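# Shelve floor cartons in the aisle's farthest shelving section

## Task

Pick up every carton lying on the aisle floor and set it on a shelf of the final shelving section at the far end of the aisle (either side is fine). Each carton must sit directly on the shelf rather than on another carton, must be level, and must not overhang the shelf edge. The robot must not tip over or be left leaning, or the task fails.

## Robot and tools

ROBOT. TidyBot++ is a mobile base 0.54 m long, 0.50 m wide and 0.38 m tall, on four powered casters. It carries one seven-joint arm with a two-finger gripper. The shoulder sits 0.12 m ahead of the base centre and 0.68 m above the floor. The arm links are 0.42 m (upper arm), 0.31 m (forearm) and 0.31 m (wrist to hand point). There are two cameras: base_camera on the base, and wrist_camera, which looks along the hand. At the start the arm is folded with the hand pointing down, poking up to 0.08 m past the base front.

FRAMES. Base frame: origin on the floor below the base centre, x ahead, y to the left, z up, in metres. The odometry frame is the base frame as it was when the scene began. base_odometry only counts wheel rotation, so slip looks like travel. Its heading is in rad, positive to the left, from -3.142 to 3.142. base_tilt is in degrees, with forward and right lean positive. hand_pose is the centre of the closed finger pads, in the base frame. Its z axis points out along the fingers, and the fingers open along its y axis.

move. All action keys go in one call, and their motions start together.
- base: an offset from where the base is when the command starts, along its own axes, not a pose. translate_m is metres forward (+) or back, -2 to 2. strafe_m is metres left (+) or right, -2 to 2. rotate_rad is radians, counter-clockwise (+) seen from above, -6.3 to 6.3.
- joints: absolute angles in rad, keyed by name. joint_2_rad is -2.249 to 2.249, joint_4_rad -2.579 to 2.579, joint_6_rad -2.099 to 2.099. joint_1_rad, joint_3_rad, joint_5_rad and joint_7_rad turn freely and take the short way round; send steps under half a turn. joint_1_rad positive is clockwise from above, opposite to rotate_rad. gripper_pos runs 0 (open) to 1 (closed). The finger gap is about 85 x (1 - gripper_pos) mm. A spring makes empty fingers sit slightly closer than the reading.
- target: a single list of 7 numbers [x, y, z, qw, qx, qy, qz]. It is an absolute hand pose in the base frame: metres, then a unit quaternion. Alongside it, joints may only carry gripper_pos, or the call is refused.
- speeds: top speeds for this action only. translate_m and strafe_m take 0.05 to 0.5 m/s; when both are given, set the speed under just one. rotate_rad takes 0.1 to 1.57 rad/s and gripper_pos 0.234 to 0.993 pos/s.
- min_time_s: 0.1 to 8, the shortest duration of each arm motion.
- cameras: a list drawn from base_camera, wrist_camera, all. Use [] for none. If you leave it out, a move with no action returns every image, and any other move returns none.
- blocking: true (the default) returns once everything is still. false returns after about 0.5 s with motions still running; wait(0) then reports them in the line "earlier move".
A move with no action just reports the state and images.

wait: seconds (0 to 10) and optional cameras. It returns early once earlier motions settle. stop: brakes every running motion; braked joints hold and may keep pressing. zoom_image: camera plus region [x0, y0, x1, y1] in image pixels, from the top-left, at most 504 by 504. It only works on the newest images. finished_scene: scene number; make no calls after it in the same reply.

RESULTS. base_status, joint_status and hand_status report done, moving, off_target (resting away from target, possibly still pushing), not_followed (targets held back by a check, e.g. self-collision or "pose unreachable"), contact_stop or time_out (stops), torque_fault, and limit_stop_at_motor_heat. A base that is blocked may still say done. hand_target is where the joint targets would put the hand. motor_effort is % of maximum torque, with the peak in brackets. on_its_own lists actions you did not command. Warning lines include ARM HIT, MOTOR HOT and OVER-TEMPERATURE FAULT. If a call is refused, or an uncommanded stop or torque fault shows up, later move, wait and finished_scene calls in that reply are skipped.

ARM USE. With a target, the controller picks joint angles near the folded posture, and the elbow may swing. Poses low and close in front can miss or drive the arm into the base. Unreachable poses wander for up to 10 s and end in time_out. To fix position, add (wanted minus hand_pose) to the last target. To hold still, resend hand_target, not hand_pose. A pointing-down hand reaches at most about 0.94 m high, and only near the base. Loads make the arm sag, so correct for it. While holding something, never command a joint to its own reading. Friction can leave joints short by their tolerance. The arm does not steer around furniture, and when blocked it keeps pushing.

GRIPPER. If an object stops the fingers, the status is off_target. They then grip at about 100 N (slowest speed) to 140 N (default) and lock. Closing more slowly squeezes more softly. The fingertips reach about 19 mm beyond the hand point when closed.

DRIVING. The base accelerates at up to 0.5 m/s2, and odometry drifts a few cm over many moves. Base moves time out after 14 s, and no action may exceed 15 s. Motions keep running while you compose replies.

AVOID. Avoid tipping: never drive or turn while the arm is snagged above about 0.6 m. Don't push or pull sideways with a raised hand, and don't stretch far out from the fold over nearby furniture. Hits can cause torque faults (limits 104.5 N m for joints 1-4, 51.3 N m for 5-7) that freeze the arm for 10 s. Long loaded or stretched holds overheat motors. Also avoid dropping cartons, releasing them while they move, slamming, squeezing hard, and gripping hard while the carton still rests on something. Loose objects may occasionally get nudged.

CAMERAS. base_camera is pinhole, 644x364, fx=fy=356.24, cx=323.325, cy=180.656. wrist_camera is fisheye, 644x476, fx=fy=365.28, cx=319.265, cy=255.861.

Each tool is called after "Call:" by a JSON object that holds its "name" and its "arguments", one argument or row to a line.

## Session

Call:
{"name": "move", "arguments": {

}}

Scene clock: 0.00 s.
base_odometry: x=+0.000 y=+0.000 heading=+0.000
base_tilt: forward=+0.2 right=+0.5
base_status: not commanded
joint_positions: joint_1_rad=+0.045 joint_2_rad=-0.321 joint_3_rad=+3.168 joint_4_rad=-2.555 joint_5_rad=+0.016 joint_6_rad=-0.870 joint_7_rad=+1.567 gripper_pos=+0.002
joint_status: not commanded
motor_effort: joint_1_rad=+0 joint_2_rad=-1 joint_3_rad=+1 joint_4_rad=+13 joint_5_rad=+1 joint_6_rad=+1 joint_7_rad=-1
hand_pose: x=+0.2458 y=-0.0106 z=+0.5767 quat_wxyz=(+0.003, +0.999, -0.032, +0.019) (m; base frame)
hand_target: x=+0.2454 y=-0.0105 z=+0.5765 quat_wxyz=(+0.003, +0.999, -0.032, +0.019) (m; base frame)
hand_status: not commanded
pictures: base_camera, wrist_camera

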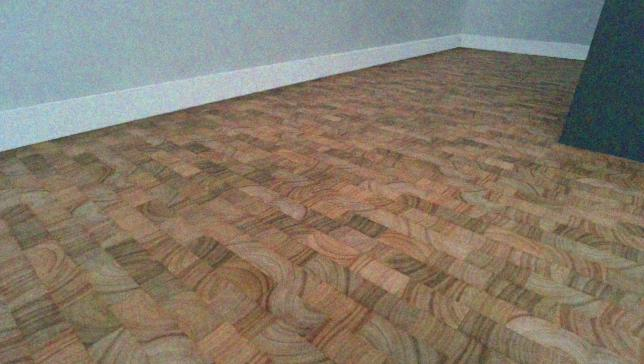

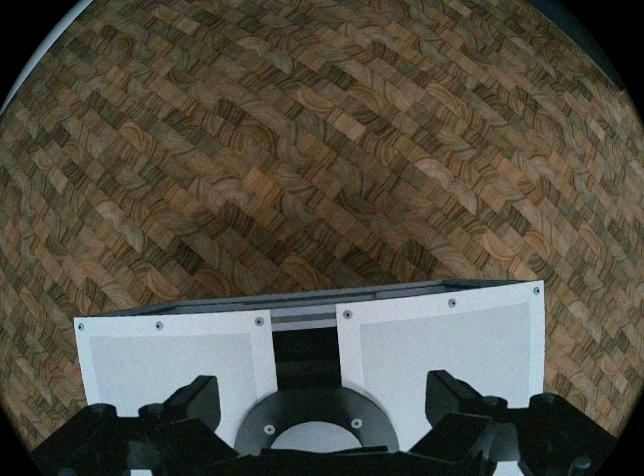

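Call:
{"name": "move", "arguments": {
  "base": {"rotate_rad": -0.7},
  "joints": {"joint_1_rad": 0.0, "joint_2_rad": -0.3, "joint_3_rad": 3.14, "joint_4_rad": -2.5, "joint_5_rad": 0.0, "joint_6_rad": 0.4, "joint_7_rad": 1.571},
  "cameras": ["base_camera", "wrist_camera"]
}}

Scene clock: 2.40 s.
move: done
base_odometry: x=+0.000 y=+0.000 heading=-0.700
base_tilt: forward=+0.1 right=+0.5
base_status: done
joint_positions: joint_1_rad=+0.017 joint_2_rad=-0.320 joint_3_rad=+3.152 joint_4_rad=-2.506 joint_5_rad=+0.016 joint_6_rad=+0.302 joint_7_rad=+1.567 gripper_pos=+0.002
joint_status: all done
motor_effort: joint_1_rad=+0(2) joint_2_rad=-6(6) joint_3_rad=+0(3) joint_4_rad=+17(19) joint_5_rad=+1(3) joint_6_rad=+9(9) joint_7_rad=-1(2)
hand_pose: x=+0.5394 y=-0.0089 z=+0.8035 quat_wxyz=(+0.008, +0.809, -0.006, +0.588)
hand_target: x=+0.5520 y=+0.0021 z=+0.8280 quat_wxyz=(+0.000, +0.783, +0.001, +0.622)
hand_status: not commanded

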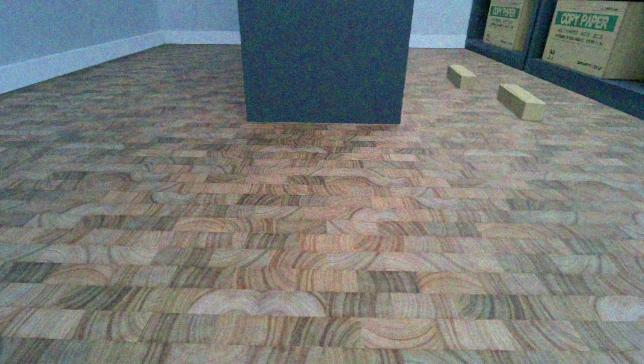

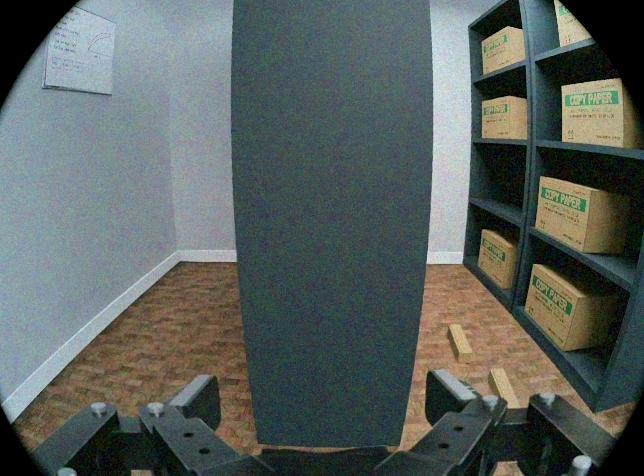

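Call:
{"name": "move", "arguments": {
  "base": {"translate_m": 0.3, "strafe_m": -0.66},
  "joints": {"joint_1_rad": 0.0, "joint_2_rad": 1.42, "joint_3_rad": 3.14, "joint_4_rad": -2.0, "joint_5_rad": 0.0, "joint_6_rad": 1.2, "joint_7_rad": 1.571},
  "min_time_s": 2.5,
  "cameras": ["base_camera", "wrist_camera"]
}}

Scene clock: 7.27 s.
move: done
base_odometry: x=-0.196 y=-0.698 heading=-0.700
base_tilt: forward=+0.2 right=+0.5
base_status: done
joint_positions: joint_1_rad=+0.011 joint_2_rad=+1.382 joint_3_rad=+3.147 joint_4_rad=-2.012 joint_5_rad=+0.016 joint_6_rad=+1.103 joint_7_rad=+1.567 gripper_pos=+0.002
joint_status: all done
motor_effort: joint_1_rad=+0(3) joint_2_rad=-32(34) joint_3_rad=-1(3) joint_4_rad=+1(19) joint_5_rad=+1(3) joint_6_rad=+7(10) joint_7_rad=-1(2)
hand_pose: x=+0.6879 y=-0.0034 z=+0.2511 quat_wxyz=(-0.001, +0.911, +0.000, +0.413)
hand_target: x=+0.6965 y=+0.0022 z=+0.2546 quat_wxyz=(-0.001, +0.896, +0.000, +0.445)
hand_status: not commanded

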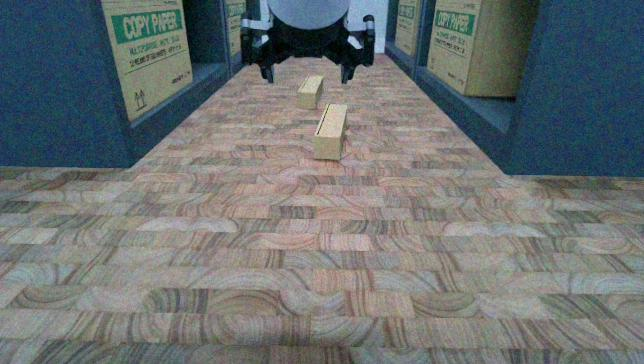

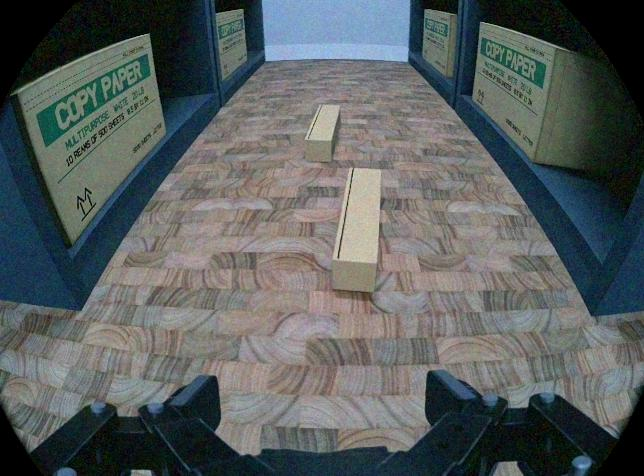

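Call:
{"name": "move", "arguments": {
  "base": {"translate_m": 0.442, "strafe_m": 0.014, "rotate_rad": -0.038},
  "joints": {"joint_1_rad": 0.13, "joint_2_rad": 1.73, "joint_3_rad": 3.14, "joint_4_rad": -1.671, "joint_5_rad": 0.0, "joint_6_rad": 1.0, "joint_7_rad": 1.571},
  "min_time_s": 2,
  "cameras": ["base_camera", "wrist_camera"]
}}

Scene clock: 15.90 s.
move: done
base_odometry: x=+0.152 y=-0.973 heading=-0.738
base_tilt: forward=+0.2 right=+0.6
base_status: done
joint_positions: joint_1_rad=+0.115 joint_2_rad=+1.695 joint_3_rad=+3.144 joint_4_rad=-1.681 joint_5_rad=+0.016 joint_6_rad=+1.073 joint_7_rad=+1.567 gripper_pos=+0.002
joint_status: all done
motor_effort: joint_1_rad=+0(3) joint_2_rad=-32(34) joint_3_rad=-1(3) joint_4_rad=+1(4) joint_5_rad=+1(3) joint_6_rad=+7(9) joint_7_rad=-1(2)
hand_pose: x=+0.6920 y=-0.0618 z=+0.1161 quat_wxyz=(+0.019, +0.912, -0.047, +0.407)
hand_target: x=+0.6595 y=-0.0685 z=+0.0815 quat_wxyz=(+0.023, +0.930, -0.061, +0.361)
hand_status: not commanded

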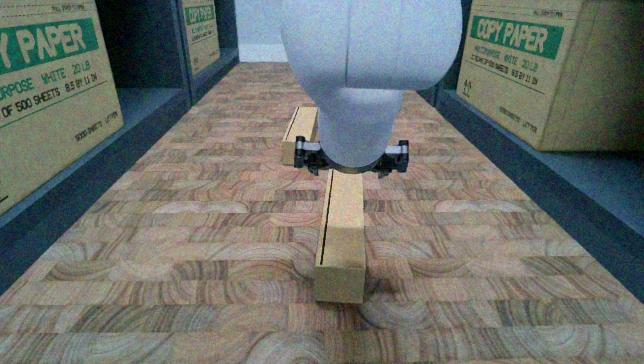

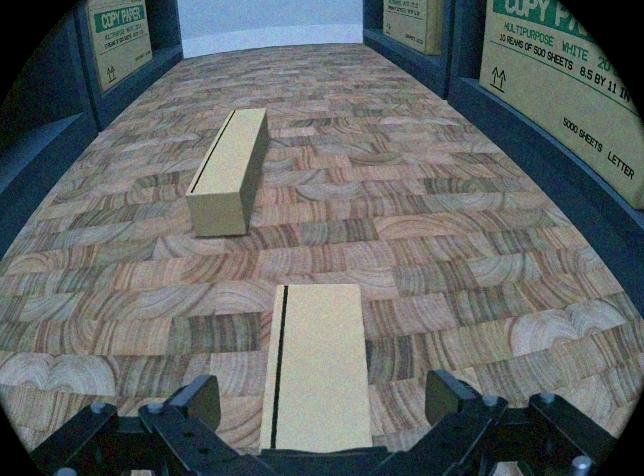

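Call:
{"name": "move", "arguments": {
  "joints": {"joint_1_rad":0.13,"joint_2_rad":1.908,"joint_3_rad":3.14,"joint_4_rad":-1.44,"joint_5_rad":0,"joint_6_rad":0.945,"joint_7_rad":1.571},
  "min_time_s": 1.5,
  "cameras": ["all"]
}}

Scene clock: 21.87 s.
move: done
base_odometry: x=+0.152 y=-0.973 heading=-0.738
base_tilt: forward=+0.2 right=+0.5
base_status: not commanded
joint_positions: joint_1_rad=+0.115 joint_2_rad=+1.867 joint_3_rad=+3.144 joint_4_rad=-1.450 joint_5_rad=+0.016 joint_6_rad=+1.023 joint_7_rad=+1.567 gripper_pos=+0.002
joint_status: all done
motor_effort: joint_1_rad=+0(1) joint_2_rad=-32(33) joint_3_rad=-1(2) joint_4_rad=+1(3) joint_5_rad=+1(2) joint_6_rad=+7(9) joint_7_rad=-1(2)
hand_pose: x=+0.6963 y=-0.0623 z=+0.0431 quat_wxyz=(+0.019, +0.910, -0.047, +0.410)
hand_target: x=+0.6569 y=-0.0682 z=+0.0048 quat_wxyz=(+0.023, +0.931, -0.061, +0.360)
hand_status: not commanded
pictures: base_camera, wrist_camera

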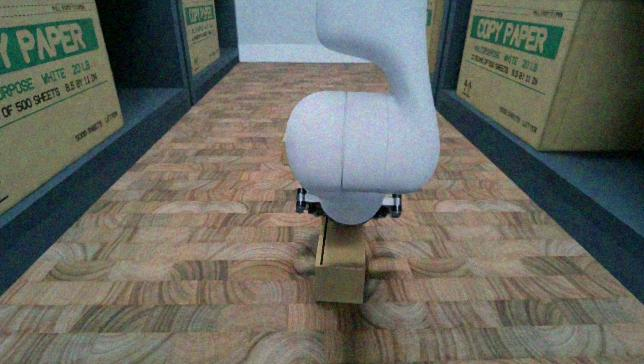

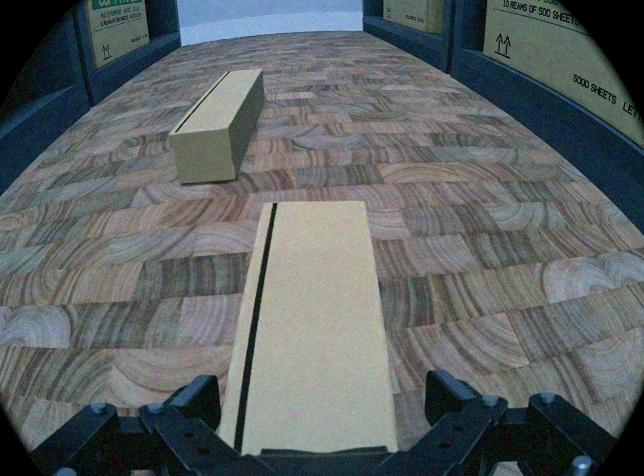

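Call:
{"name": "move", "arguments": {
  "joints": {"gripper_pos":0.38},
  "speeds": {"gripper_pos":0.234},
  "cameras": ["wrist_camera"]
}}

Call:
{"name": "move", "arguments": {
  "joints": {"joint_1_rad":0.13,"joint_2_rad":1.455,"joint_3_rad":3.14,"joint_4_rad":-1.935,"joint_5_rad":0,"joint_6_rad":1.18,"joint_7_rad":1.571},
  "min_time_s": 2.5,
  "cameras": ["all"]
}}

Scene clock: 25.07 s.
move: off_target
base_odometry: x=+0.152 y=-0.972 heading=-0.738
base_tilt: forward=+0.2 right=+0.5
base_status: not commanded
joint_positions: joint_1_rad=+0.115 joint_2_rad=+1.867 joint_3_rad=+3.144 joint_4_rad=-1.450 joint_5_rad=+0.016 joint_6_rad=+1.022 joint_7_rad=+1.567 gripper_pos=+0.367
joint_status: gripper_pos off_target (ended at +0.367, target +0.380)
motor_effort: joint_1_rad=+0(1) joint_2_rad=-24(32) joint_3_rad=+0(1) joint_4_rad=+2(4) joint_5_rad=+1(2) joint_6_rad=+0(8) joint_7_rad=+0(2)
hand_pose: x=+0.6963 y=-0.0624 z=+0.0431 quat_wxyz=(+0.019, +0.910, -0.047, +0.410)
hand_target: x=+0.6569 y=-0.0682 z=+0.0048 quat_wxyz=(+0.023, +0.931, -0.061, +0.360)
hand_status: not commanded

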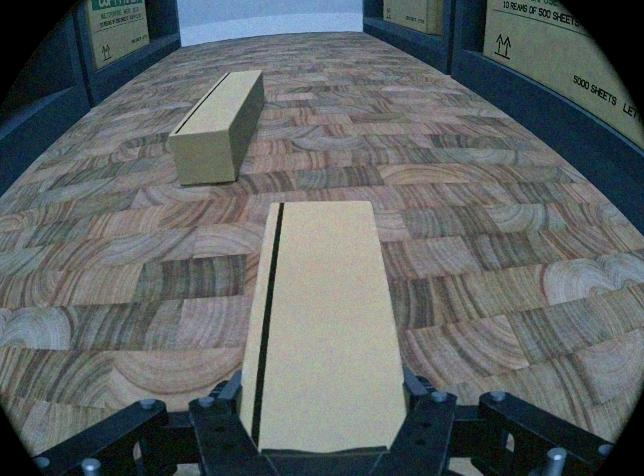

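Scene clock: 27.90 s.
move: done
base_odometry: x=+0.152 y=-0.972 heading=-0.738
base_tilt: forward=+0.2 right=+0.5
base_status: not commanded
joint_positions: joint_1_rad=+0.115 joint_2_rad=+1.493 joint_3_rad=+3.144 joint_4_rad=-1.926 joint_5_rad=+0.016 joint_6_rad=+1.083 joint_7_rad=+1.567 gripper_pos=+0.367
joint_status: all done
motor_effort: joint_1_rad=+0(1) joint_2_rad=-32(33) joint_3_rad=-1(3) joint_4_rad=+2(3) joint_5_rad=+1(2) joint_6_rad=+8(8) joint_7_rad=-1(2)
hand_pose: x=+0.6738 y=-0.0599 z=+0.1965 quat_wxyz=(+0.018, +0.919, -0.048, +0.392)
hand_target: x=+0.7048 y=-0.0744 z=+0.2400 quat_wxyz=(+0.028, +0.892, -0.058, +0.448)
hand_status: not commanded
pictures: base_camera, wrist_camera

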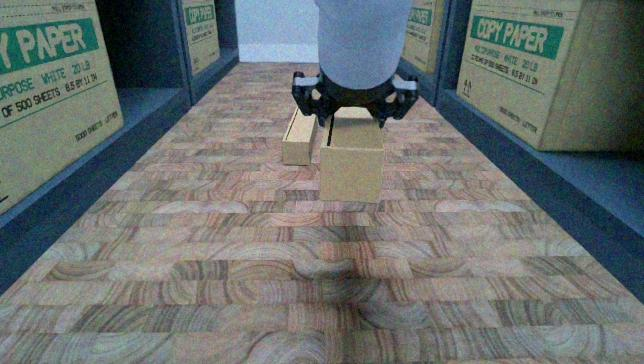

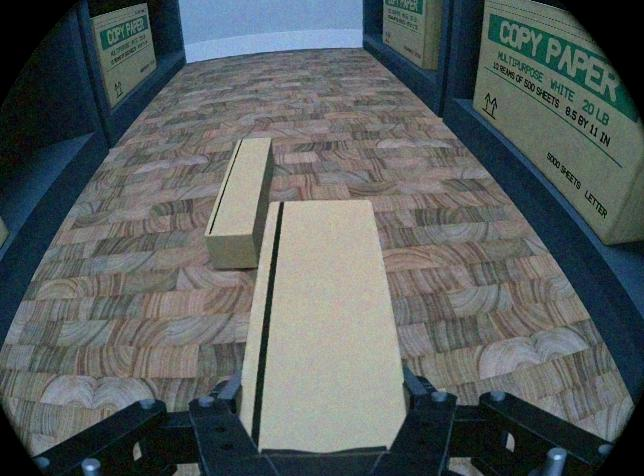

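Call:
{"name": "move", "arguments": {
  "base": {"strafe_m":-0.305},
  "speeds": {"strafe_m":0.25},
  "joints": {"joint_1_rad":-0.015,"joint_2_rad":1.8,"joint_3_rad":3.14,"joint_4_rad":-1.545,"joint_5_rad":0,"joint_6_rad":0.93,"joint_7_rad":1.571},
  "min_time_s": 2.5,
  "cameras": ["all"]
}}

Scene clock: 34.67 s.
move: done
base_odometry: x=-0.054 y=-1.198 heading=-0.738
base_tilt: forward=+0.2 right=+0.5
base_status: done
joint_positions: joint_1_rad=+0.001 joint_2_rad=+1.763 joint_3_rad=+3.143 joint_4_rad=-1.556 joint_5_rad=+0.016 joint_6_rad=+1.006 joint_7_rad=+1.567 gripper_pos=+0.367
joint_status: all done
motor_effort: joint_1_rad=+0(3) joint_2_rad=-33(35) joint_3_rad=+0(3) joint_4_rad=+2(4) joint_5_rad=+1(3) joint_6_rad=+7(9) joint_7_rad=-1(2)
hand_pose: x=+0.7063 y=+0.0039 z=+0.0819 quat_wxyz=(-0.004, +0.915, +0.005, +0.403)
hand_target: x=+0.6720 y=+0.0104 z=+0.0457 quat_wxyz=(-0.003, +0.935, +0.007, +0.355)
hand_status: not commanded
pictures: base_camera, wrist_camera

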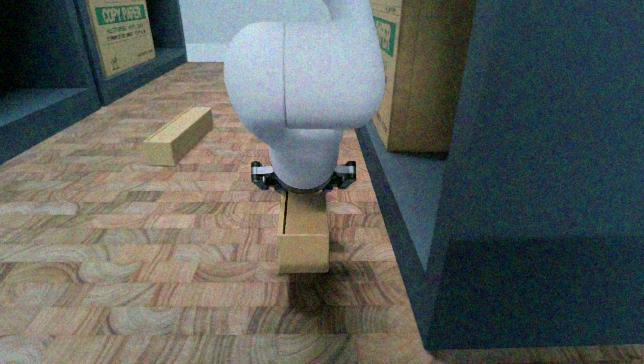

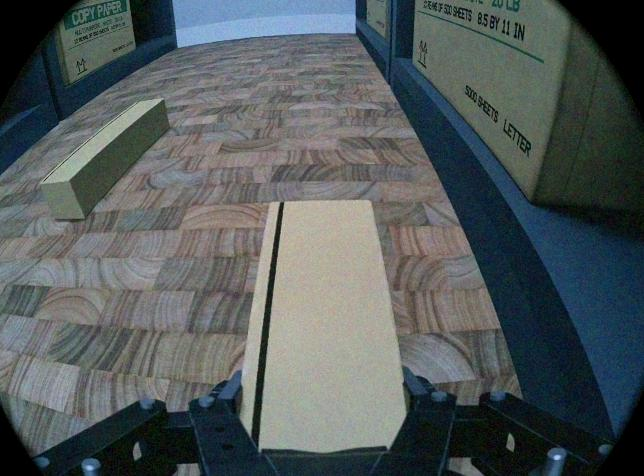

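Call:
{"name": "move", "arguments": {
  "joints": {"joint_1_rad":-0.015,"joint_2_rad":1.9,"joint_3_rad":3.14,"joint_4_rad":-1.41,"joint_5_rad":0,"joint_6_rad":0.906,"joint_7_rad":1.571},
  "min_time_s": 1.0
}}

Call:
{"name": "move", "arguments": {
  "joints": {"joint_1_rad":-0.015,"joint_2_rad":1.918,"joint_3_rad":3.14,"joint_4_rad":-1.388,"joint_5_rad":0,"joint_6_rad":0.9,"joint_7_rad":1.571},
  "min_time_s": 0.5,
  "cameras": ["all"]
}}

Scene clock: 38.03 s.
move: done
base_odometry: x=-0.054 y=-1.198 heading=-0.738
base_tilt: forward=+0.1 right=+0.6
base_status: not commanded
joint_positions: joint_1_rad=+0.001 joint_2_rad=+1.859 joint_3_rad=+3.143 joint_4_rad=-1.423 joint_5_rad=+0.016 joint_6_rad=+0.983 joint_7_rad=+1.567 gripper_pos=+0.367
joint_status: all done
motor_effort: joint_1_rad=+0(1) joint_2_rad=-31(34) joint_3_rad=-1(2) joint_4_rad=+3(4) joint_5_rad=+1(2) joint_6_rad=+6(8) joint_7_rad=-1(1)
hand_pose: x=+0.7106 y=+0.0038 z=+0.0435 quat_wxyz=(-0.004, +0.913, +0.005, +0.409)
hand_target: x=+0.6737 y=+0.0104 z=+0.0055 quat_wxyz=(-0.003, +0.933, +0.007, +0.360)
hand_status: not commanded
pictures: none

Scene clock: 38.83 s.
move: done
base_odometry: x=-0.054 y=-1.198 heading=-0.738
base_tilt: forward=+0.1 right=+0.6
base_status: not commanded
joint_positions: joint_1_rad=+0.001 joint_2_rad=+1.865 joint_3_rad=+3.143 joint_4_rad=-1.402 joint_5_rad=+0.016 joint_6_rad=+0.981 joint_7_rad=+1.567 gripper_pos=+0.367
joint_status: all done
motor_effort: joint_1_rad=+0(1) joint_2_rad=-31(33) joint_3_rad=-1(2) joint_4_rad=+3(5) joint_5_rad=+0(2) joint_6_rad=+6(7) joint_7_rad=-1(2)
hand_pose: x=+0.7171 y=+0.0038 z=+0.0436 quat_wxyz=(-0.004, +0.910, +0.005, +0.415)
hand_target: x=+0.6720 y=+0.0104 z=-0.0023 quat_wxyz=(-0.003, +0.933, +0.007, +0.360)
hand_status: not commanded
pictures: base_camera, wrist_camera

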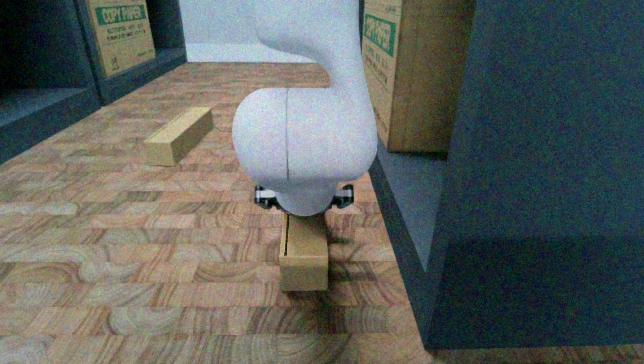

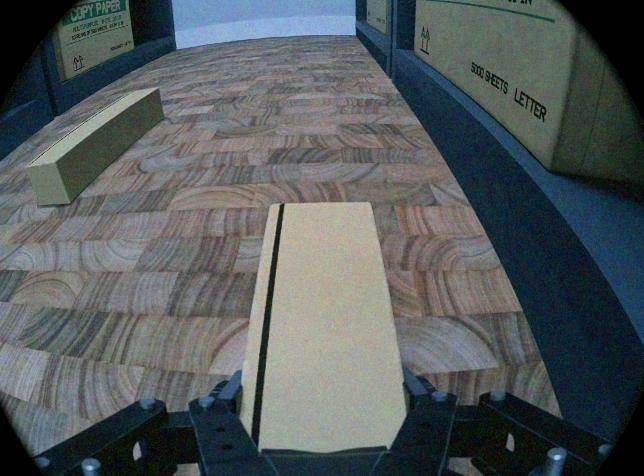

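Call:
{"name": "move", "arguments": {
  "joints": {"gripper_pos":0.1},
  "speeds": {"gripper_pos":0.3}
}}

Call:
{"name": "move", "arguments": {
  "joints": {"joint_1_rad":-0.015,"joint_2_rad":1.455,"joint_3_rad":3.14,"joint_4_rad":-1.935,"joint_5_rad":0,"joint_6_rad":1.18,"joint_7_rad":1.571,"gripper_pos":0.0},
  "min_time_s": 1.5,
  "cameras": ["all"]
}}

Scene clock: 40.90 s.
move: done
base_odometry: x=-0.054 y=-1.198 heading=-0.738
base_tilt: forward=+0.2 right=+0.5
base_status: not commanded
joint_positions: joint_1_rad=+0.001 joint_2_rad=+1.874 joint_3_rad=+3.143 joint_4_rad=-1.398 joint_5_rad=+0.016 joint_6_rad=+0.975 joint_7_rad=+1.567 gripper_pos=+0.102
joint_status: all done
motor_effort: joint_1_rad=+0(1) joint_2_rad=-32(33) joint_3_rad=-1(1) joint_4_rad=+2(4) joint_5_rad=+0(2) joint_6_rad=+7(8) joint_7_rad=+0(1)
hand_pose: x=+0.7126 y=+0.0038 z=+0.0379 quat_wxyz=(-0.004, +0.912, +0.005, +0.410)
hand_target: x=+0.6720 y=+0.0104 z=-0.0023 quat_wxyz=(-0.003, +0.933, +0.007, +0.360)
hand_status: not commanded
pictures: none

Scene clock: 42.73 s.
move: done
base_odometry: x=-0.054 y=-1.198 heading=-0.738
base_tilt: forward=+0.2 right=+0.5
base_status: not commanded
joint_positions: joint_1_rad=+0.001 joint_2_rad=+1.491 joint_3_rad=+3.143 joint_4_rad=-1.924 joint_5_rad=+0.016 joint_6_rad=+1.087 joint_7_rad=+1.567 gripper_pos=+0.002
joint_status: all done
motor_effort: joint_1_rad=+0(1) joint_2_rad=-32(34) joint_3_rad=-1(2) joint_4_rad=+1(4) joint_5_rad=+1(2) joint_6_rad=+7(8) joint_7_rad=-1(1)
hand_pose: x=+0.6797 y=+0.0040 z=+0.1986 quat_wxyz=(-0.005, +0.918, +0.004, +0.395)
hand_target: x=+0.7094 y=+0.0110 z=+0.2400 quat_wxyz=(-0.004, +0.893, +0.007, +0.449)
hand_status: not commanded
pictures: base_camera, wrist_camera

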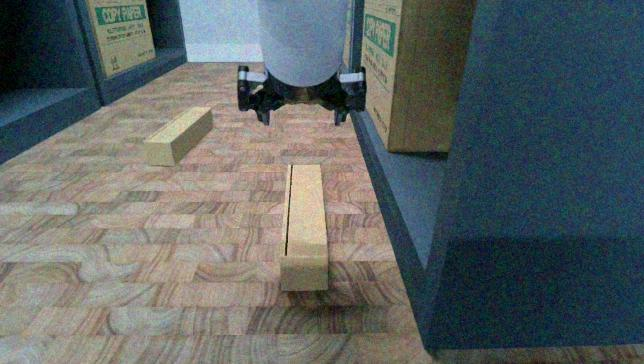

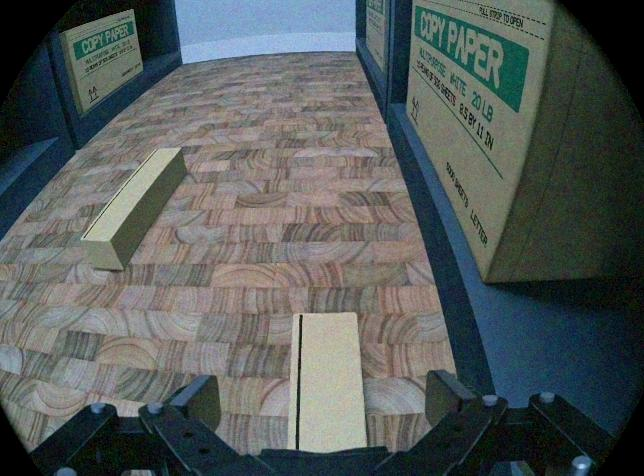

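Call:
{"name": "move", "arguments": {
  "base": {"strafe_m":0.375},
  "joints": {"joint_1_rad":0.11},
  "cameras": ["all"]
}}

Call:
{"name": "zoom_image", "arguments": {
  "camera": "base_camera",
  "region": [220, 60, 440, 200]
}}

Scene clock: 46.37 s.
move: done
base_odometry: x=+0.199 y=-0.921 heading=-0.738
base_tilt: forward=+0.2 right=+0.5
base_status: done
joint_positions: joint_1_rad=+0.100 joint_2_rad=+1.491 joint_3_rad=+3.135 joint_4_rad=-1.925 joint_5_rad=+0.016 joint_6_rad=+1.087 joint_7_rad=+1.567 gripper_pos=+0.002
joint_status: all done
motor_effort: joint_1_rad=+0(4) joint_2_rad=-32(32) joint_3_rad=-1(3) joint_4_rad=+1(2) joint_5_rad=+1(2) joint_6_rad=+7(8) joint_7_rad=+0(2)
hand_pose: x=+0.6773 y=-0.0470 z=+0.1987 quat_wxyz=(+0.011, +0.918, -0.043, +0.395)
hand_target: x=+0.7062 y=-0.0627 z=+0.2400 quat_wxyz=(+0.024, +0.892, -0.049, +0.448)
hand_status: not commanded
pictures: base_camera, wrist_camera

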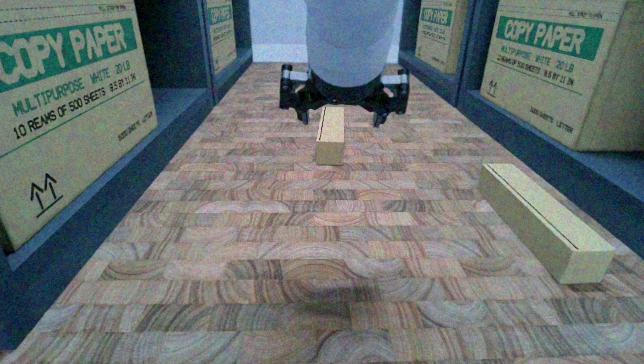

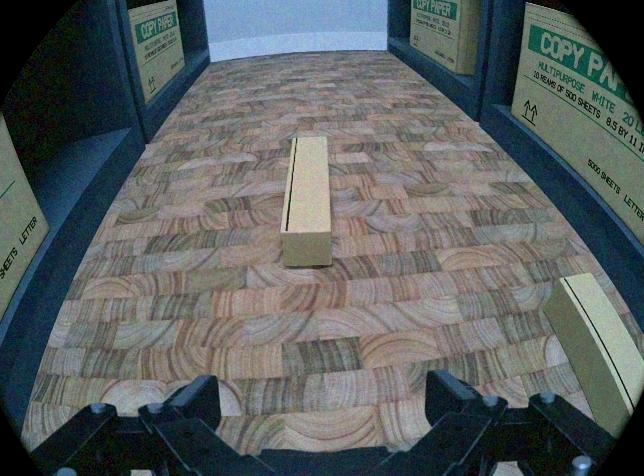

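Scaled by 2.291.

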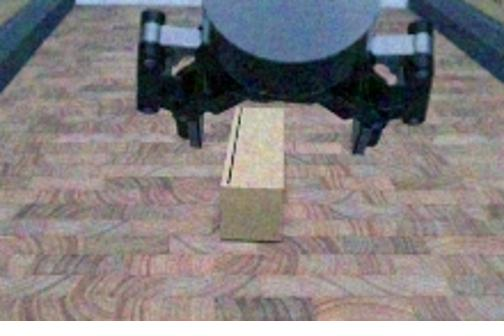

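Call:
{"name": "move", "arguments": {
  "base": {"translate_m":0.405,"strafe_m":-0.023},
  "joints": {"joint_1_rad":0.115,"joint_2_rad":1.73,"joint_3_rad":3.14,"joint_4_rad":-1.671,"joint_5_rad":0,"joint_6_rad":1.0,"joint_7_rad":1.571},
  "min_time_s": 1.5,
  "cameras": ["all"]
}}

Scene clock: 51.17 s.
move: done
base_odometry: x=+0.483 y=-1.210 heading=-0.738
base_tilt: forward=+0.2 right=+0.5
base_status: done
joint_positions: joint_1_rad=+0.101 joint_2_rad=+1.689 joint_3_rad=+3.135 joint_4_rad=-1.675 joint_5_rad=+0.016 joint_6_rad=+1.072 joint_7_rad=+1.567 gripper_pos=+0.002
joint_status: all done
motor_effort: joint_1_rad=+0(1) joint_2_rad=-32(34) joint_3_rad=-1(2) joint_4_rad=+2(4) joint_5_rad=+1(2) joint_6_rad=+7(8) joint_7_rad=+0(2)
hand_pose: x=+0.6990 y=-0.0497 z=+0.1199 quat_wxyz=(+0.012, +0.910, -0.043, +0.412)
hand_target: x=+0.6605 y=-0.0604 z=+0.0815 quat_wxyz=(+0.020, +0.931, -0.054, +0.361)
hand_status: not commanded
pictures: base_camera, wrist_camera

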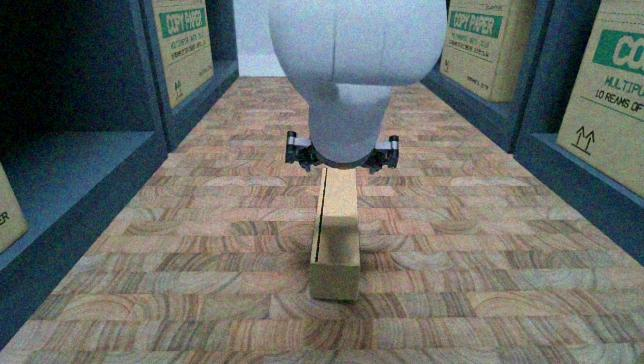

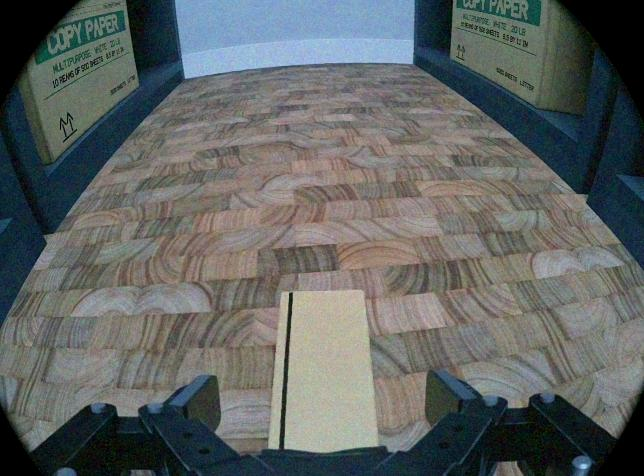

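Call:
{"name": "move", "arguments": {
  "joints": {"joint_1_rad":0.115,"joint_2_rad":1.908,"joint_3_rad":3.14,"joint_4_rad":-1.44,"joint_5_rad":0,"joint_6_rad":0.945,"joint_7_rad":1.571},
  "min_time_s": 1.5,
  "cameras": ["wrist_camera"]
}}

Call:
{"name": "move", "arguments": {
  "joints": {"gripper_pos":0.38},
  "speeds": {"gripper_pos":0.234},
  "cameras": ["wrist_camera"]
}}

Scene clock: 53.93 s.
move: done
base_odometry: x=+0.483 y=-1.210 heading=-0.738
base_tilt: forward=+0.2 right=+0.6
base_status: not commanded
joint_positions: joint_1_rad=+0.101 joint_2_rad=+1.868 joint_3_rad=+3.135 joint_4_rad=-1.450 joint_5_rad=+0.016 joint_6_rad=+1.023 joint_7_rad=+1.567 gripper_pos=+0.002
joint_status: all done
motor_effort: joint_1_rad=+0(1) joint_2_rad=-32(33) joint_3_rad=+0(2) joint_4_rad=+2(3) joint_5_rad=+1(2) joint_6_rad=+7(8) joint_7_rad=-1(2)
hand_pose: x=+0.6974 y=-0.0500 z=+0.0431 quat_wxyz=(+0.013, +0.911, -0.043, +0.411)
hand_target: x=+0.6579 y=-0.0601 z=+0.0048 quat_wxyz=(+0.020, +0.931, -0.054, +0.360)
hand_status: not commanded

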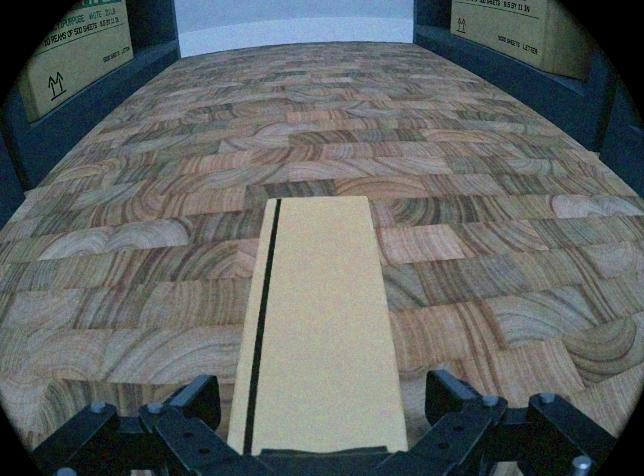

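Scene clock: 56.43 s.
move: off_target
base_odometry: x=+0.483 y=-1.210 heading=-0.738
base_tilt: forward=+0.2 right=+0.5
base_status: not commanded
joint_positions: joint_1_rad=+0.101 joint_2_rad=+1.868 joint_3_rad=+3.135 joint_4_rad=-1.450 joint_5_rad=+0.016 joint_6_rad=+1.022 joint_7_rad=+1.567 gripper_pos=+0.360
joint_status: gripper_pos off_target (ended at +0.360, target +0.380)
motor_effort: joint_1_rad=+0(1) joint_2_rad=-25(32) joint_3_rad=-1(1) joint_4_rad=+2(4) joint_5_rad=+2(2) joint_6_rad=+1(8) joint_7_rad=-1(2)
hand_pose: x=+0.6974 y=-0.0500 z=+0.0430 quat_wxyz=(+0.013, +0.911, -0.043, +0.411)
hand_target: x=+0.6579 y=-0.0601 z=+0.0048 quat_wxyz=(+0.020, +0.931, -0.054, +0.360)
hand_status: not commanded

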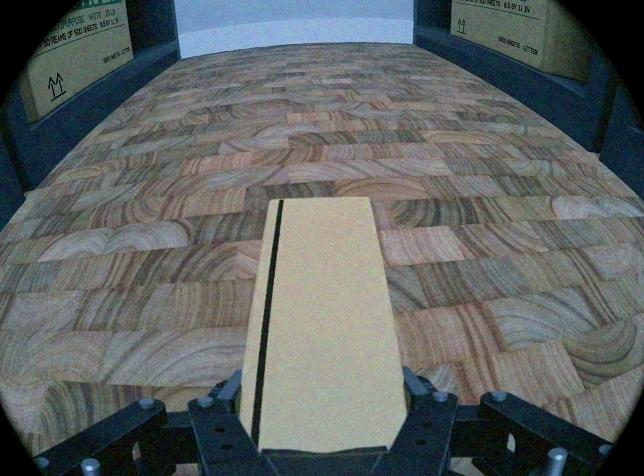

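Call:
{"name": "move", "arguments": {
  "joints": {"joint_1_rad":0.115,"joint_2_rad":1.455,"joint_3_rad":3.14,"joint_4_rad":-1.935,"joint_5_rad":0,"joint_6_rad":1.18,"joint_7_rad":1.571},
  "min_time_s": 2.0,
  "cameras": ["wrist_camera"]
}}

Call:
{"name": "move", "arguments": {
  "base": {"translate_m":0.75},
  "joints": {"joint_1_rad":-0.015,"joint_2_rad":-0.229,"joint_3_rad":3.14,"joint_4_rad":-2.41,"joint_5_rad":0,"joint_6_rad":-0.168,"joint_7_rad":1.571},
  "min_time_s": 3.0,
  "cameras": ["all"]
}}

Scene clock: 63.37 s.
move: done
base_odometry: x=+0.483 y=-1.210 heading=-0.738
base_tilt: forward=+0.2 right=+0.5
base_status: not commanded
joint_positions: joint_1_rad=+0.101 joint_2_rad=+1.493 joint_3_rad=+3.135 joint_4_rad=-1.926 joint_5_rad=+0.016 joint_6_rad=+1.084 joint_7_rad=+1.567 gripper_pos=+0.360
joint_status: all done
motor_effort: joint_1_rad=+0(1) joint_2_rad=-32(33) joint_3_rad=-1(2) joint_4_rad=+2(3) joint_5_rad=+1(2) joint_6_rad=+7(8) joint_7_rad=+0(2)
hand_pose: x=+0.6754 y=-0.0470 z=+0.1970 quat_wxyz=(+0.011, +0.919, -0.043, +0.393)
hand_target: x=+0.7058 y=-0.0656 z=+0.2400 quat_wxyz=(+0.025, +0.892, -0.052, +0.448)
hand_status: not commanded

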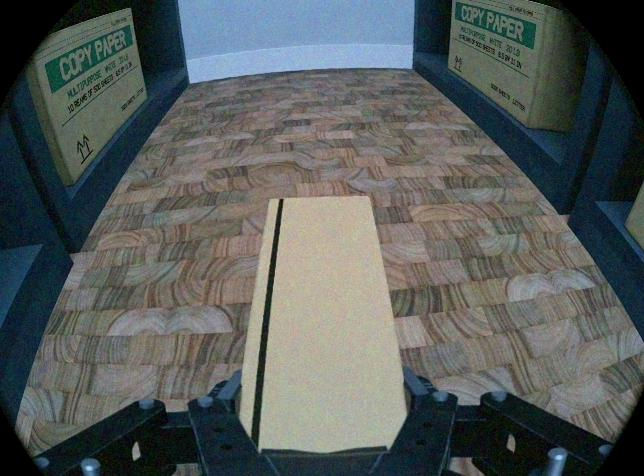

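Scene clock: 66.67 s.
move: done
base_odometry: x=+1.038 y=-1.715 heading=-0.738
base_tilt: forward=+0.1 right=+0.5
base_status: done
joint_positions: joint_1_rad=+0.004 joint_2_rad=-0.204 joint_3_rad=+3.135 joint_4_rad=-2.395 joint_5_rad=+0.016 joint_6_rad=-0.088 joint_7_rad=+1.567 gripper_pos=+0.360
joint_status: all done
motor_effort: joint_1_rad=+0(1) joint_2_rad=-9(37) joint_3_rad=+0(3) joint_4_rad=+17(18) joint_5_rad=+1(3) joint_6_rad=+8(10) joint_7_rad=+0(2)
hand_pose: x=+0.5261 y=+0.0019 z=+0.7089 quat_wxyz=(+0.003, +0.908, +0.007, +0.418)
hand_target: x=+0.5027 y=+0.0077 z=+0.6929 quat_wxyz=(-0.003, +0.922, +0.008, +0.386)
hand_status: not commanded
pictures: base_camera, wrist_camera

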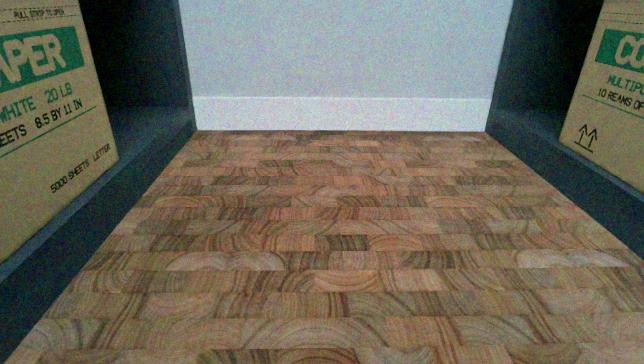

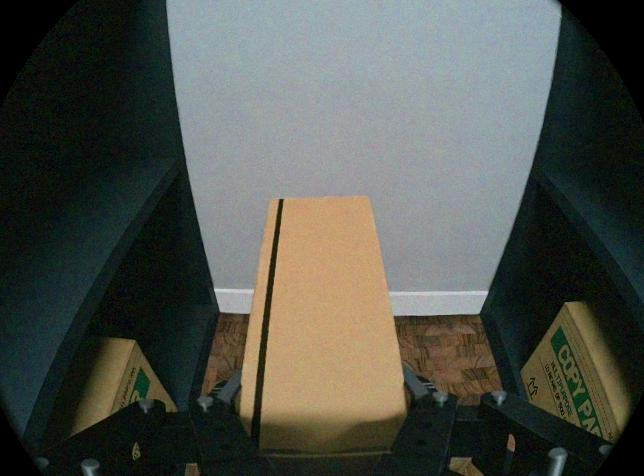

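Call:
{"name": "move", "arguments": {
  "base": {"translate_m":0.62,"strafe_m":-0.06},
  "joints": {"joint_1_rad":1.585,"joint_2_rad":-0.229,"joint_3_rad":3.14,"joint_4_rad":-2.41,"joint_5_rad":0,"joint_6_rad":-0.168,"joint_7_rad":1.571},
  "min_time_s": 2.5,
  "cameras": ["all"]
}}

Scene clock: 73.50 s.
move: done
base_odometry: x=+1.456 y=-2.177 heading=-0.738
base_tilt: forward=+0.2 right=+0.5
base_status: done
joint_positions: joint_1_rad=+1.568 joint_2_rad=-0.213 joint_3_rad=+3.135 joint_4_rad=-2.400 joint_5_rad=+0.016 joint_6_rad=-0.096 joint_7_rad=+1.567 gripper_pos=+0.360
joint_status: all done
motor_effort: joint_1_rad=+0(2) joint_2_rad=-9(12) joint_3_rad=+0(3) joint_4_rad=+17(19) joint_5_rad=+1(2) joint_6_rad=+8(9) joint_7_rad=-1(2)
hand_pose: x=+0.1237 y=-0.4033 z=+0.7082 quat_wxyz=(+0.296, +0.650, -0.636, +0.293)
hand_target: x=+0.1155 y=-0.3838 z=+0.6929 quat_wxyz=(+0.275, +0.648, -0.656, +0.271)
hand_status: not commanded
pictures: base_camera, wrist_camera

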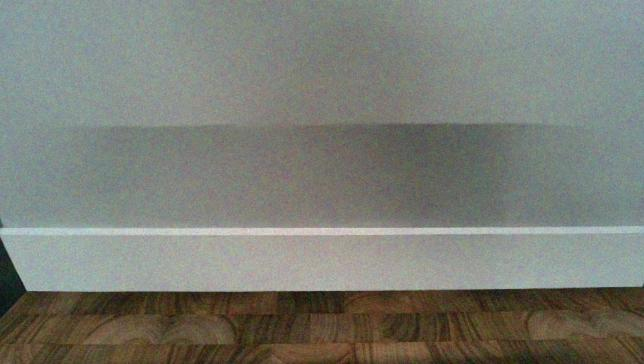

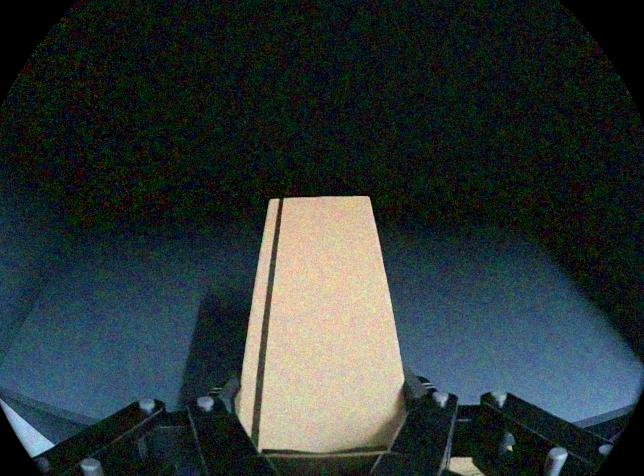

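Call:
{"name": "move", "arguments": {
  "joints": {"joint_1_rad":1.585,"joint_2_rad":0.541,"joint_3_rad":3.14,"joint_4_rad":-1.962,"joint_5_rad":0,"joint_6_rad":0.283,"joint_7_rad":1.571},
  "min_time_s": 2.5,
  "cameras": ["all"]
}}

Scene clock: 78.53 s.
move: done
base_odometry: x=+1.456 y=-2.177 heading=-0.738
base_tilt: forward=+0.2 right=+0.6
base_status: not commanded
joint_positions: joint_1_rad=+1.568 joint_2_rad=+0.511 joint_3_rad=+3.135 joint_4_rad=-1.979 joint_5_rad=+0.016 joint_6_rad=+0.182 joint_7_rad=+1.567 gripper_pos=+0.360
joint_status: all done
motor_effort: joint_1_rad=+0(1) joint_2_rad=-29(31) joint_3_rad=+0(2) joint_4_rad=+14(18) joint_5_rad=+1(2) joint_6_rad=+8(9) joint_7_rad=+0(2)
hand_pose: x=+0.1269 y=-0.6268 z=+0.5895 quat_wxyz=(+0.285, +0.653, -0.640, +0.288)
hand_target: x=+0.1120 y=-0.6520 z=+0.6019 quat_wxyz=(+0.316, +0.629, -0.637, +0.313)
hand_status: not commanded
pictures: base_camera, wrist_camera

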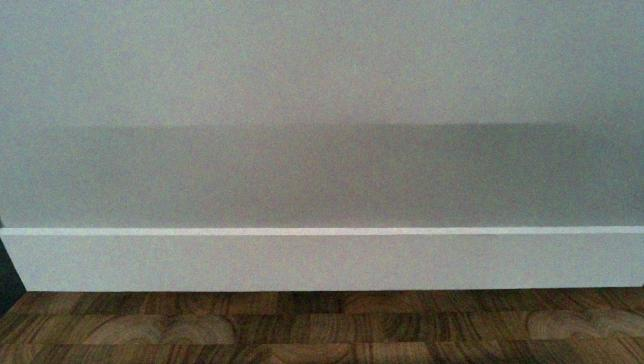

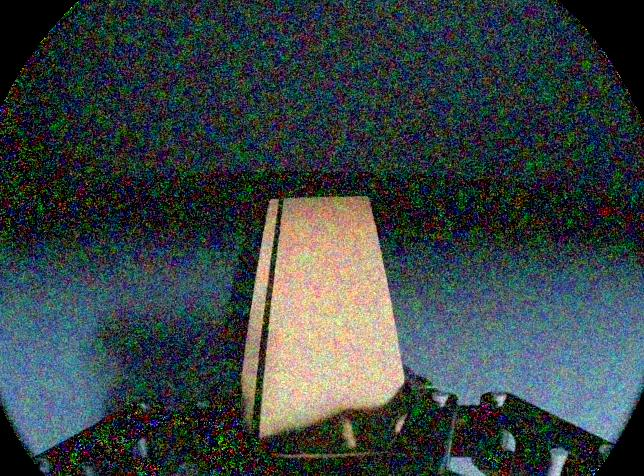

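Call:
{"name": "move", "arguments": {
  "joints": {"joint_1_rad":1.585,"joint_2_rad":0.574,"joint_3_rad":3.14,"joint_4_rad":-1.995,"joint_5_rad":0,"joint_6_rad":0.333,"joint_7_rad":1.571},
  "min_time_s": 0.8,
  "cameras": ["wrist_camera"]
}}

Call:
{"name": "move", "arguments": {
  "joints": {"joint_1_rad":1.585,"joint_2_rad":0.594,"joint_3_rad":3.14,"joint_4_rad":-1.995,"joint_5_rad":0,"joint_6_rad":0.34,"joint_7_rad":1.571},
  "min_time_s": 0.6,
  "cameras": ["wrist_camera"]
}}

Scene clock: 80.53 s.
move: done
base_odometry: x=+1.456 y=-2.177 heading=-0.738
base_tilt: forward=+0.1 right=+0.6
base_status: not commanded
joint_positions: joint_1_rad=+1.568 joint_2_rad=+0.536 joint_3_rad=+3.135 joint_4_rad=-1.983 joint_5_rad=+0.016 joint_6_rad=+0.234 joint_7_rad=+1.567 gripper_pos=+0.360
joint_status: all done
motor_effort: joint_1_rad=+0(1) joint_2_rad=-29(30) joint_3_rad=+0(1) joint_4_rad=+13(15) joint_5_rad=+1(2) joint_6_rad=+8(8) joint_7_rad=-1(2)
hand_pose: x=+0.1272 y=-0.6334 z=+0.5841 quat_wxyz=(+0.292, +0.650, -0.637, +0.295)
hand_target: x=+0.1122 y=-0.6437 z=+0.5788 quat_wxyz=(+0.311, +0.632, -0.640, +0.308)
hand_status: not commanded

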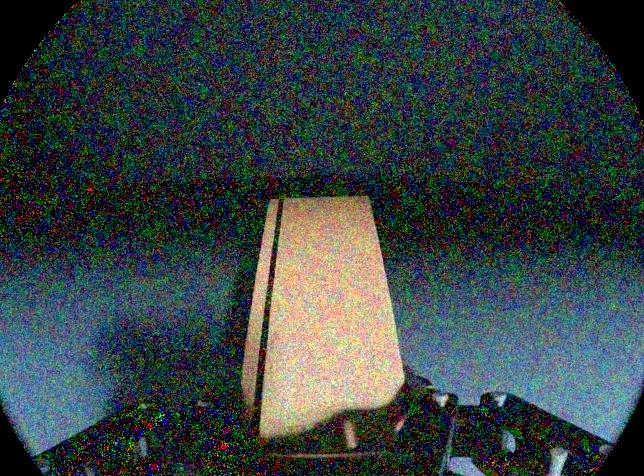

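Scene clock: 81.43 s.
move: done
base_odometry: x=+1.456 y=-2.177 heading=-0.738
base_tilt: forward=+0.1 right=+0.6
base_status: not commanded
joint_positions: joint_1_rad=+1.568 joint_2_rad=+0.549 joint_3_rad=+3.135 joint_4_rad=-1.983 joint_5_rad=+0.016 joint_6_rad=+0.244 joint_7_rad=+1.567 gripper_pos=+0.360
joint_status: all done
motor_effort: joint_1_rad=+0(1) joint_2_rad=-28(30) joint_3_rad=-1(2) joint_4_rad=+13(15) joint_5_rad=+2(2) joint_6_rad=+7(8) joint_7_rad=+0(2)
hand_pose: x=+0.1272 y=-0.6343 z=+0.5788 quat_wxyz=(+0.291, +0.650, -0.637, +0.295)
hand_target: x=+0.1122 y=-0.6428 z=+0.5676 quat_wxyz=(+0.307, +0.634, -0.642, +0.303)
hand_status: not commanded

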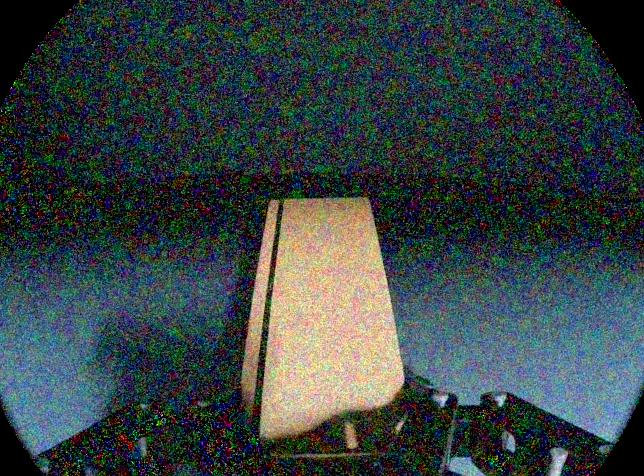

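Call:
{"name": "move", "arguments": {
  "joints": {"joint_1_rad":1.585,"joint_2_rad":0.614,"joint_3_rad":3.14,"joint_4_rad":-1.995,"joint_5_rad":0,"joint_6_rad":0.345,"joint_7_rad":1.571},
  "min_time_s": 0.6,
  "cameras": ["wrist_camera"]
}}

Scene clock: 82.87 s.
move: done
base_odometry: x=+1.456 y=-2.177 heading=-0.738
base_tilt: forward=+0.2 right=+0.6
base_status: not commanded
joint_positions: joint_1_rad=+1.568 joint_2_rad=+0.554 joint_3_rad=+3.135 joint_4_rad=-1.983 joint_5_rad=+0.016 joint_6_rad=+0.256 joint_7_rad=+1.567 gripper_pos=+0.360
joint_status: all done
motor_effort: joint_1_rad=+0(1) joint_2_rad=-26(29) joint_3_rad=+0(2) joint_4_rad=+13(14) joint_5_rad=+2(2) joint_6_rad=+7(8) joint_7_rad=-1(1)
hand_pose: x=+0.1273 y=-0.6361 z=+0.5782 quat_wxyz=(+0.293, +0.649, -0.636, +0.297)
hand_target: x=+0.1122 y=-0.6414 z=+0.5560 quat_wxyz=(+0.302, +0.636, -0.644, +0.299)
hand_status: not commanded

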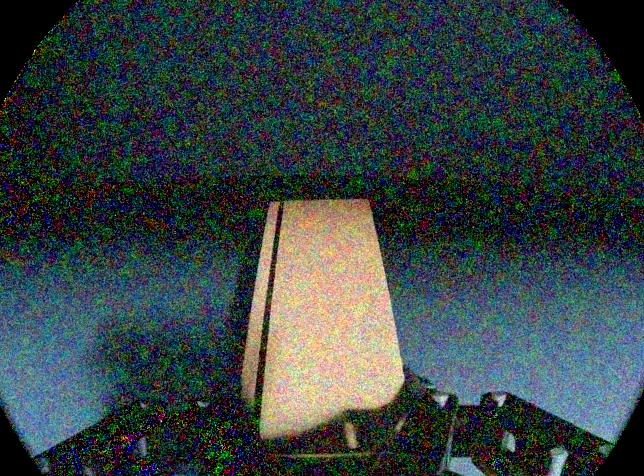

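Call:
{"name": "move", "arguments": {
  "joints": {"joint_1_rad":1.585,"joint_2_rad":0.59,"joint_3_rad":3.14,"joint_4_rad":-1.985,"joint_5_rad":0,"joint_6_rad":0.335,"joint_7_rad":1.571},
  "min_time_s": 0.4
}}

Call:
{"name": "move", "arguments": {
  "joints": {"gripper_pos":0.1},
  "speeds": {"gripper_pos":0.3},
  "cameras": ["wrist_camera"]
}}

Scene clock: 84.30 s.
move: done
base_odometry: x=+1.456 y=-2.177 heading=-0.738
base_tilt: forward=+0.2 right=+0.6
base_status: not commanded
joint_positions: joint_1_rad=+1.568 joint_2_rad=+0.554 joint_3_rad=+3.135 joint_4_rad=-1.983 joint_5_rad=+0.016 joint_6_rad=+0.256 joint_7_rad=+1.567 gripper_pos=+0.360
joint_status: all done
motor_effort: joint_1_rad=+0(1) joint_2_rad=-26(26) joint_3_rad=+0(1) joint_4_rad=+12(13) joint_5_rad=+1(2) joint_6_rad=+6(7) joint_7_rad=+0(1)
hand_pose: x=+0.1273 y=-0.6361 z=+0.5782 quat_wxyz=(+0.293, +0.649, -0.636, +0.297)
hand_target: x=+0.1121 y=-0.6469 z=+0.5731 quat_wxyz=(+0.310, +0.632, -0.641, +0.306)
hand_status: not commanded
pictures: none

Scene clock: 85.77 s.
move: done
base_odometry: x=+1.456 y=-2.177 heading=-0.738
base_tilt: forward=+0.1 right=+0.6
base_status: not commanded
joint_positions: joint_1_rad=+1.568 joint_2_rad=+0.556 joint_3_rad=+3.135 joint_4_rad=-1.983 joint_5_rad=+0.016 joint_6_rad=+0.256 joint_7_rad=+1.567 gripper_pos=+0.102
joint_status: all done
motor_effort: joint_1_rad=+0(0) joint_2_rad=-29(29) joint_3_rad=-1(1) joint_4_rad=+12(14) joint_5_rad=+1(2) joint_6_rad=+7(8) joint_7_rad=-1(1)
hand_pose: x=+0.1272 y=-0.6359 z=+0.5770 quat_wxyz=(+0.293, +0.650, -0.636, +0.296)
hand_target: x=+0.1121 y=-0.6469 z=+0.5731 quat_wxyz=(+0.310, +0.632, -0.641, +0.306)
hand_status: not commanded

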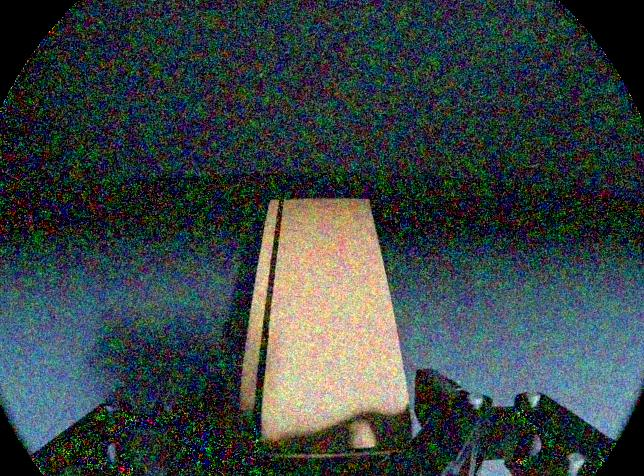

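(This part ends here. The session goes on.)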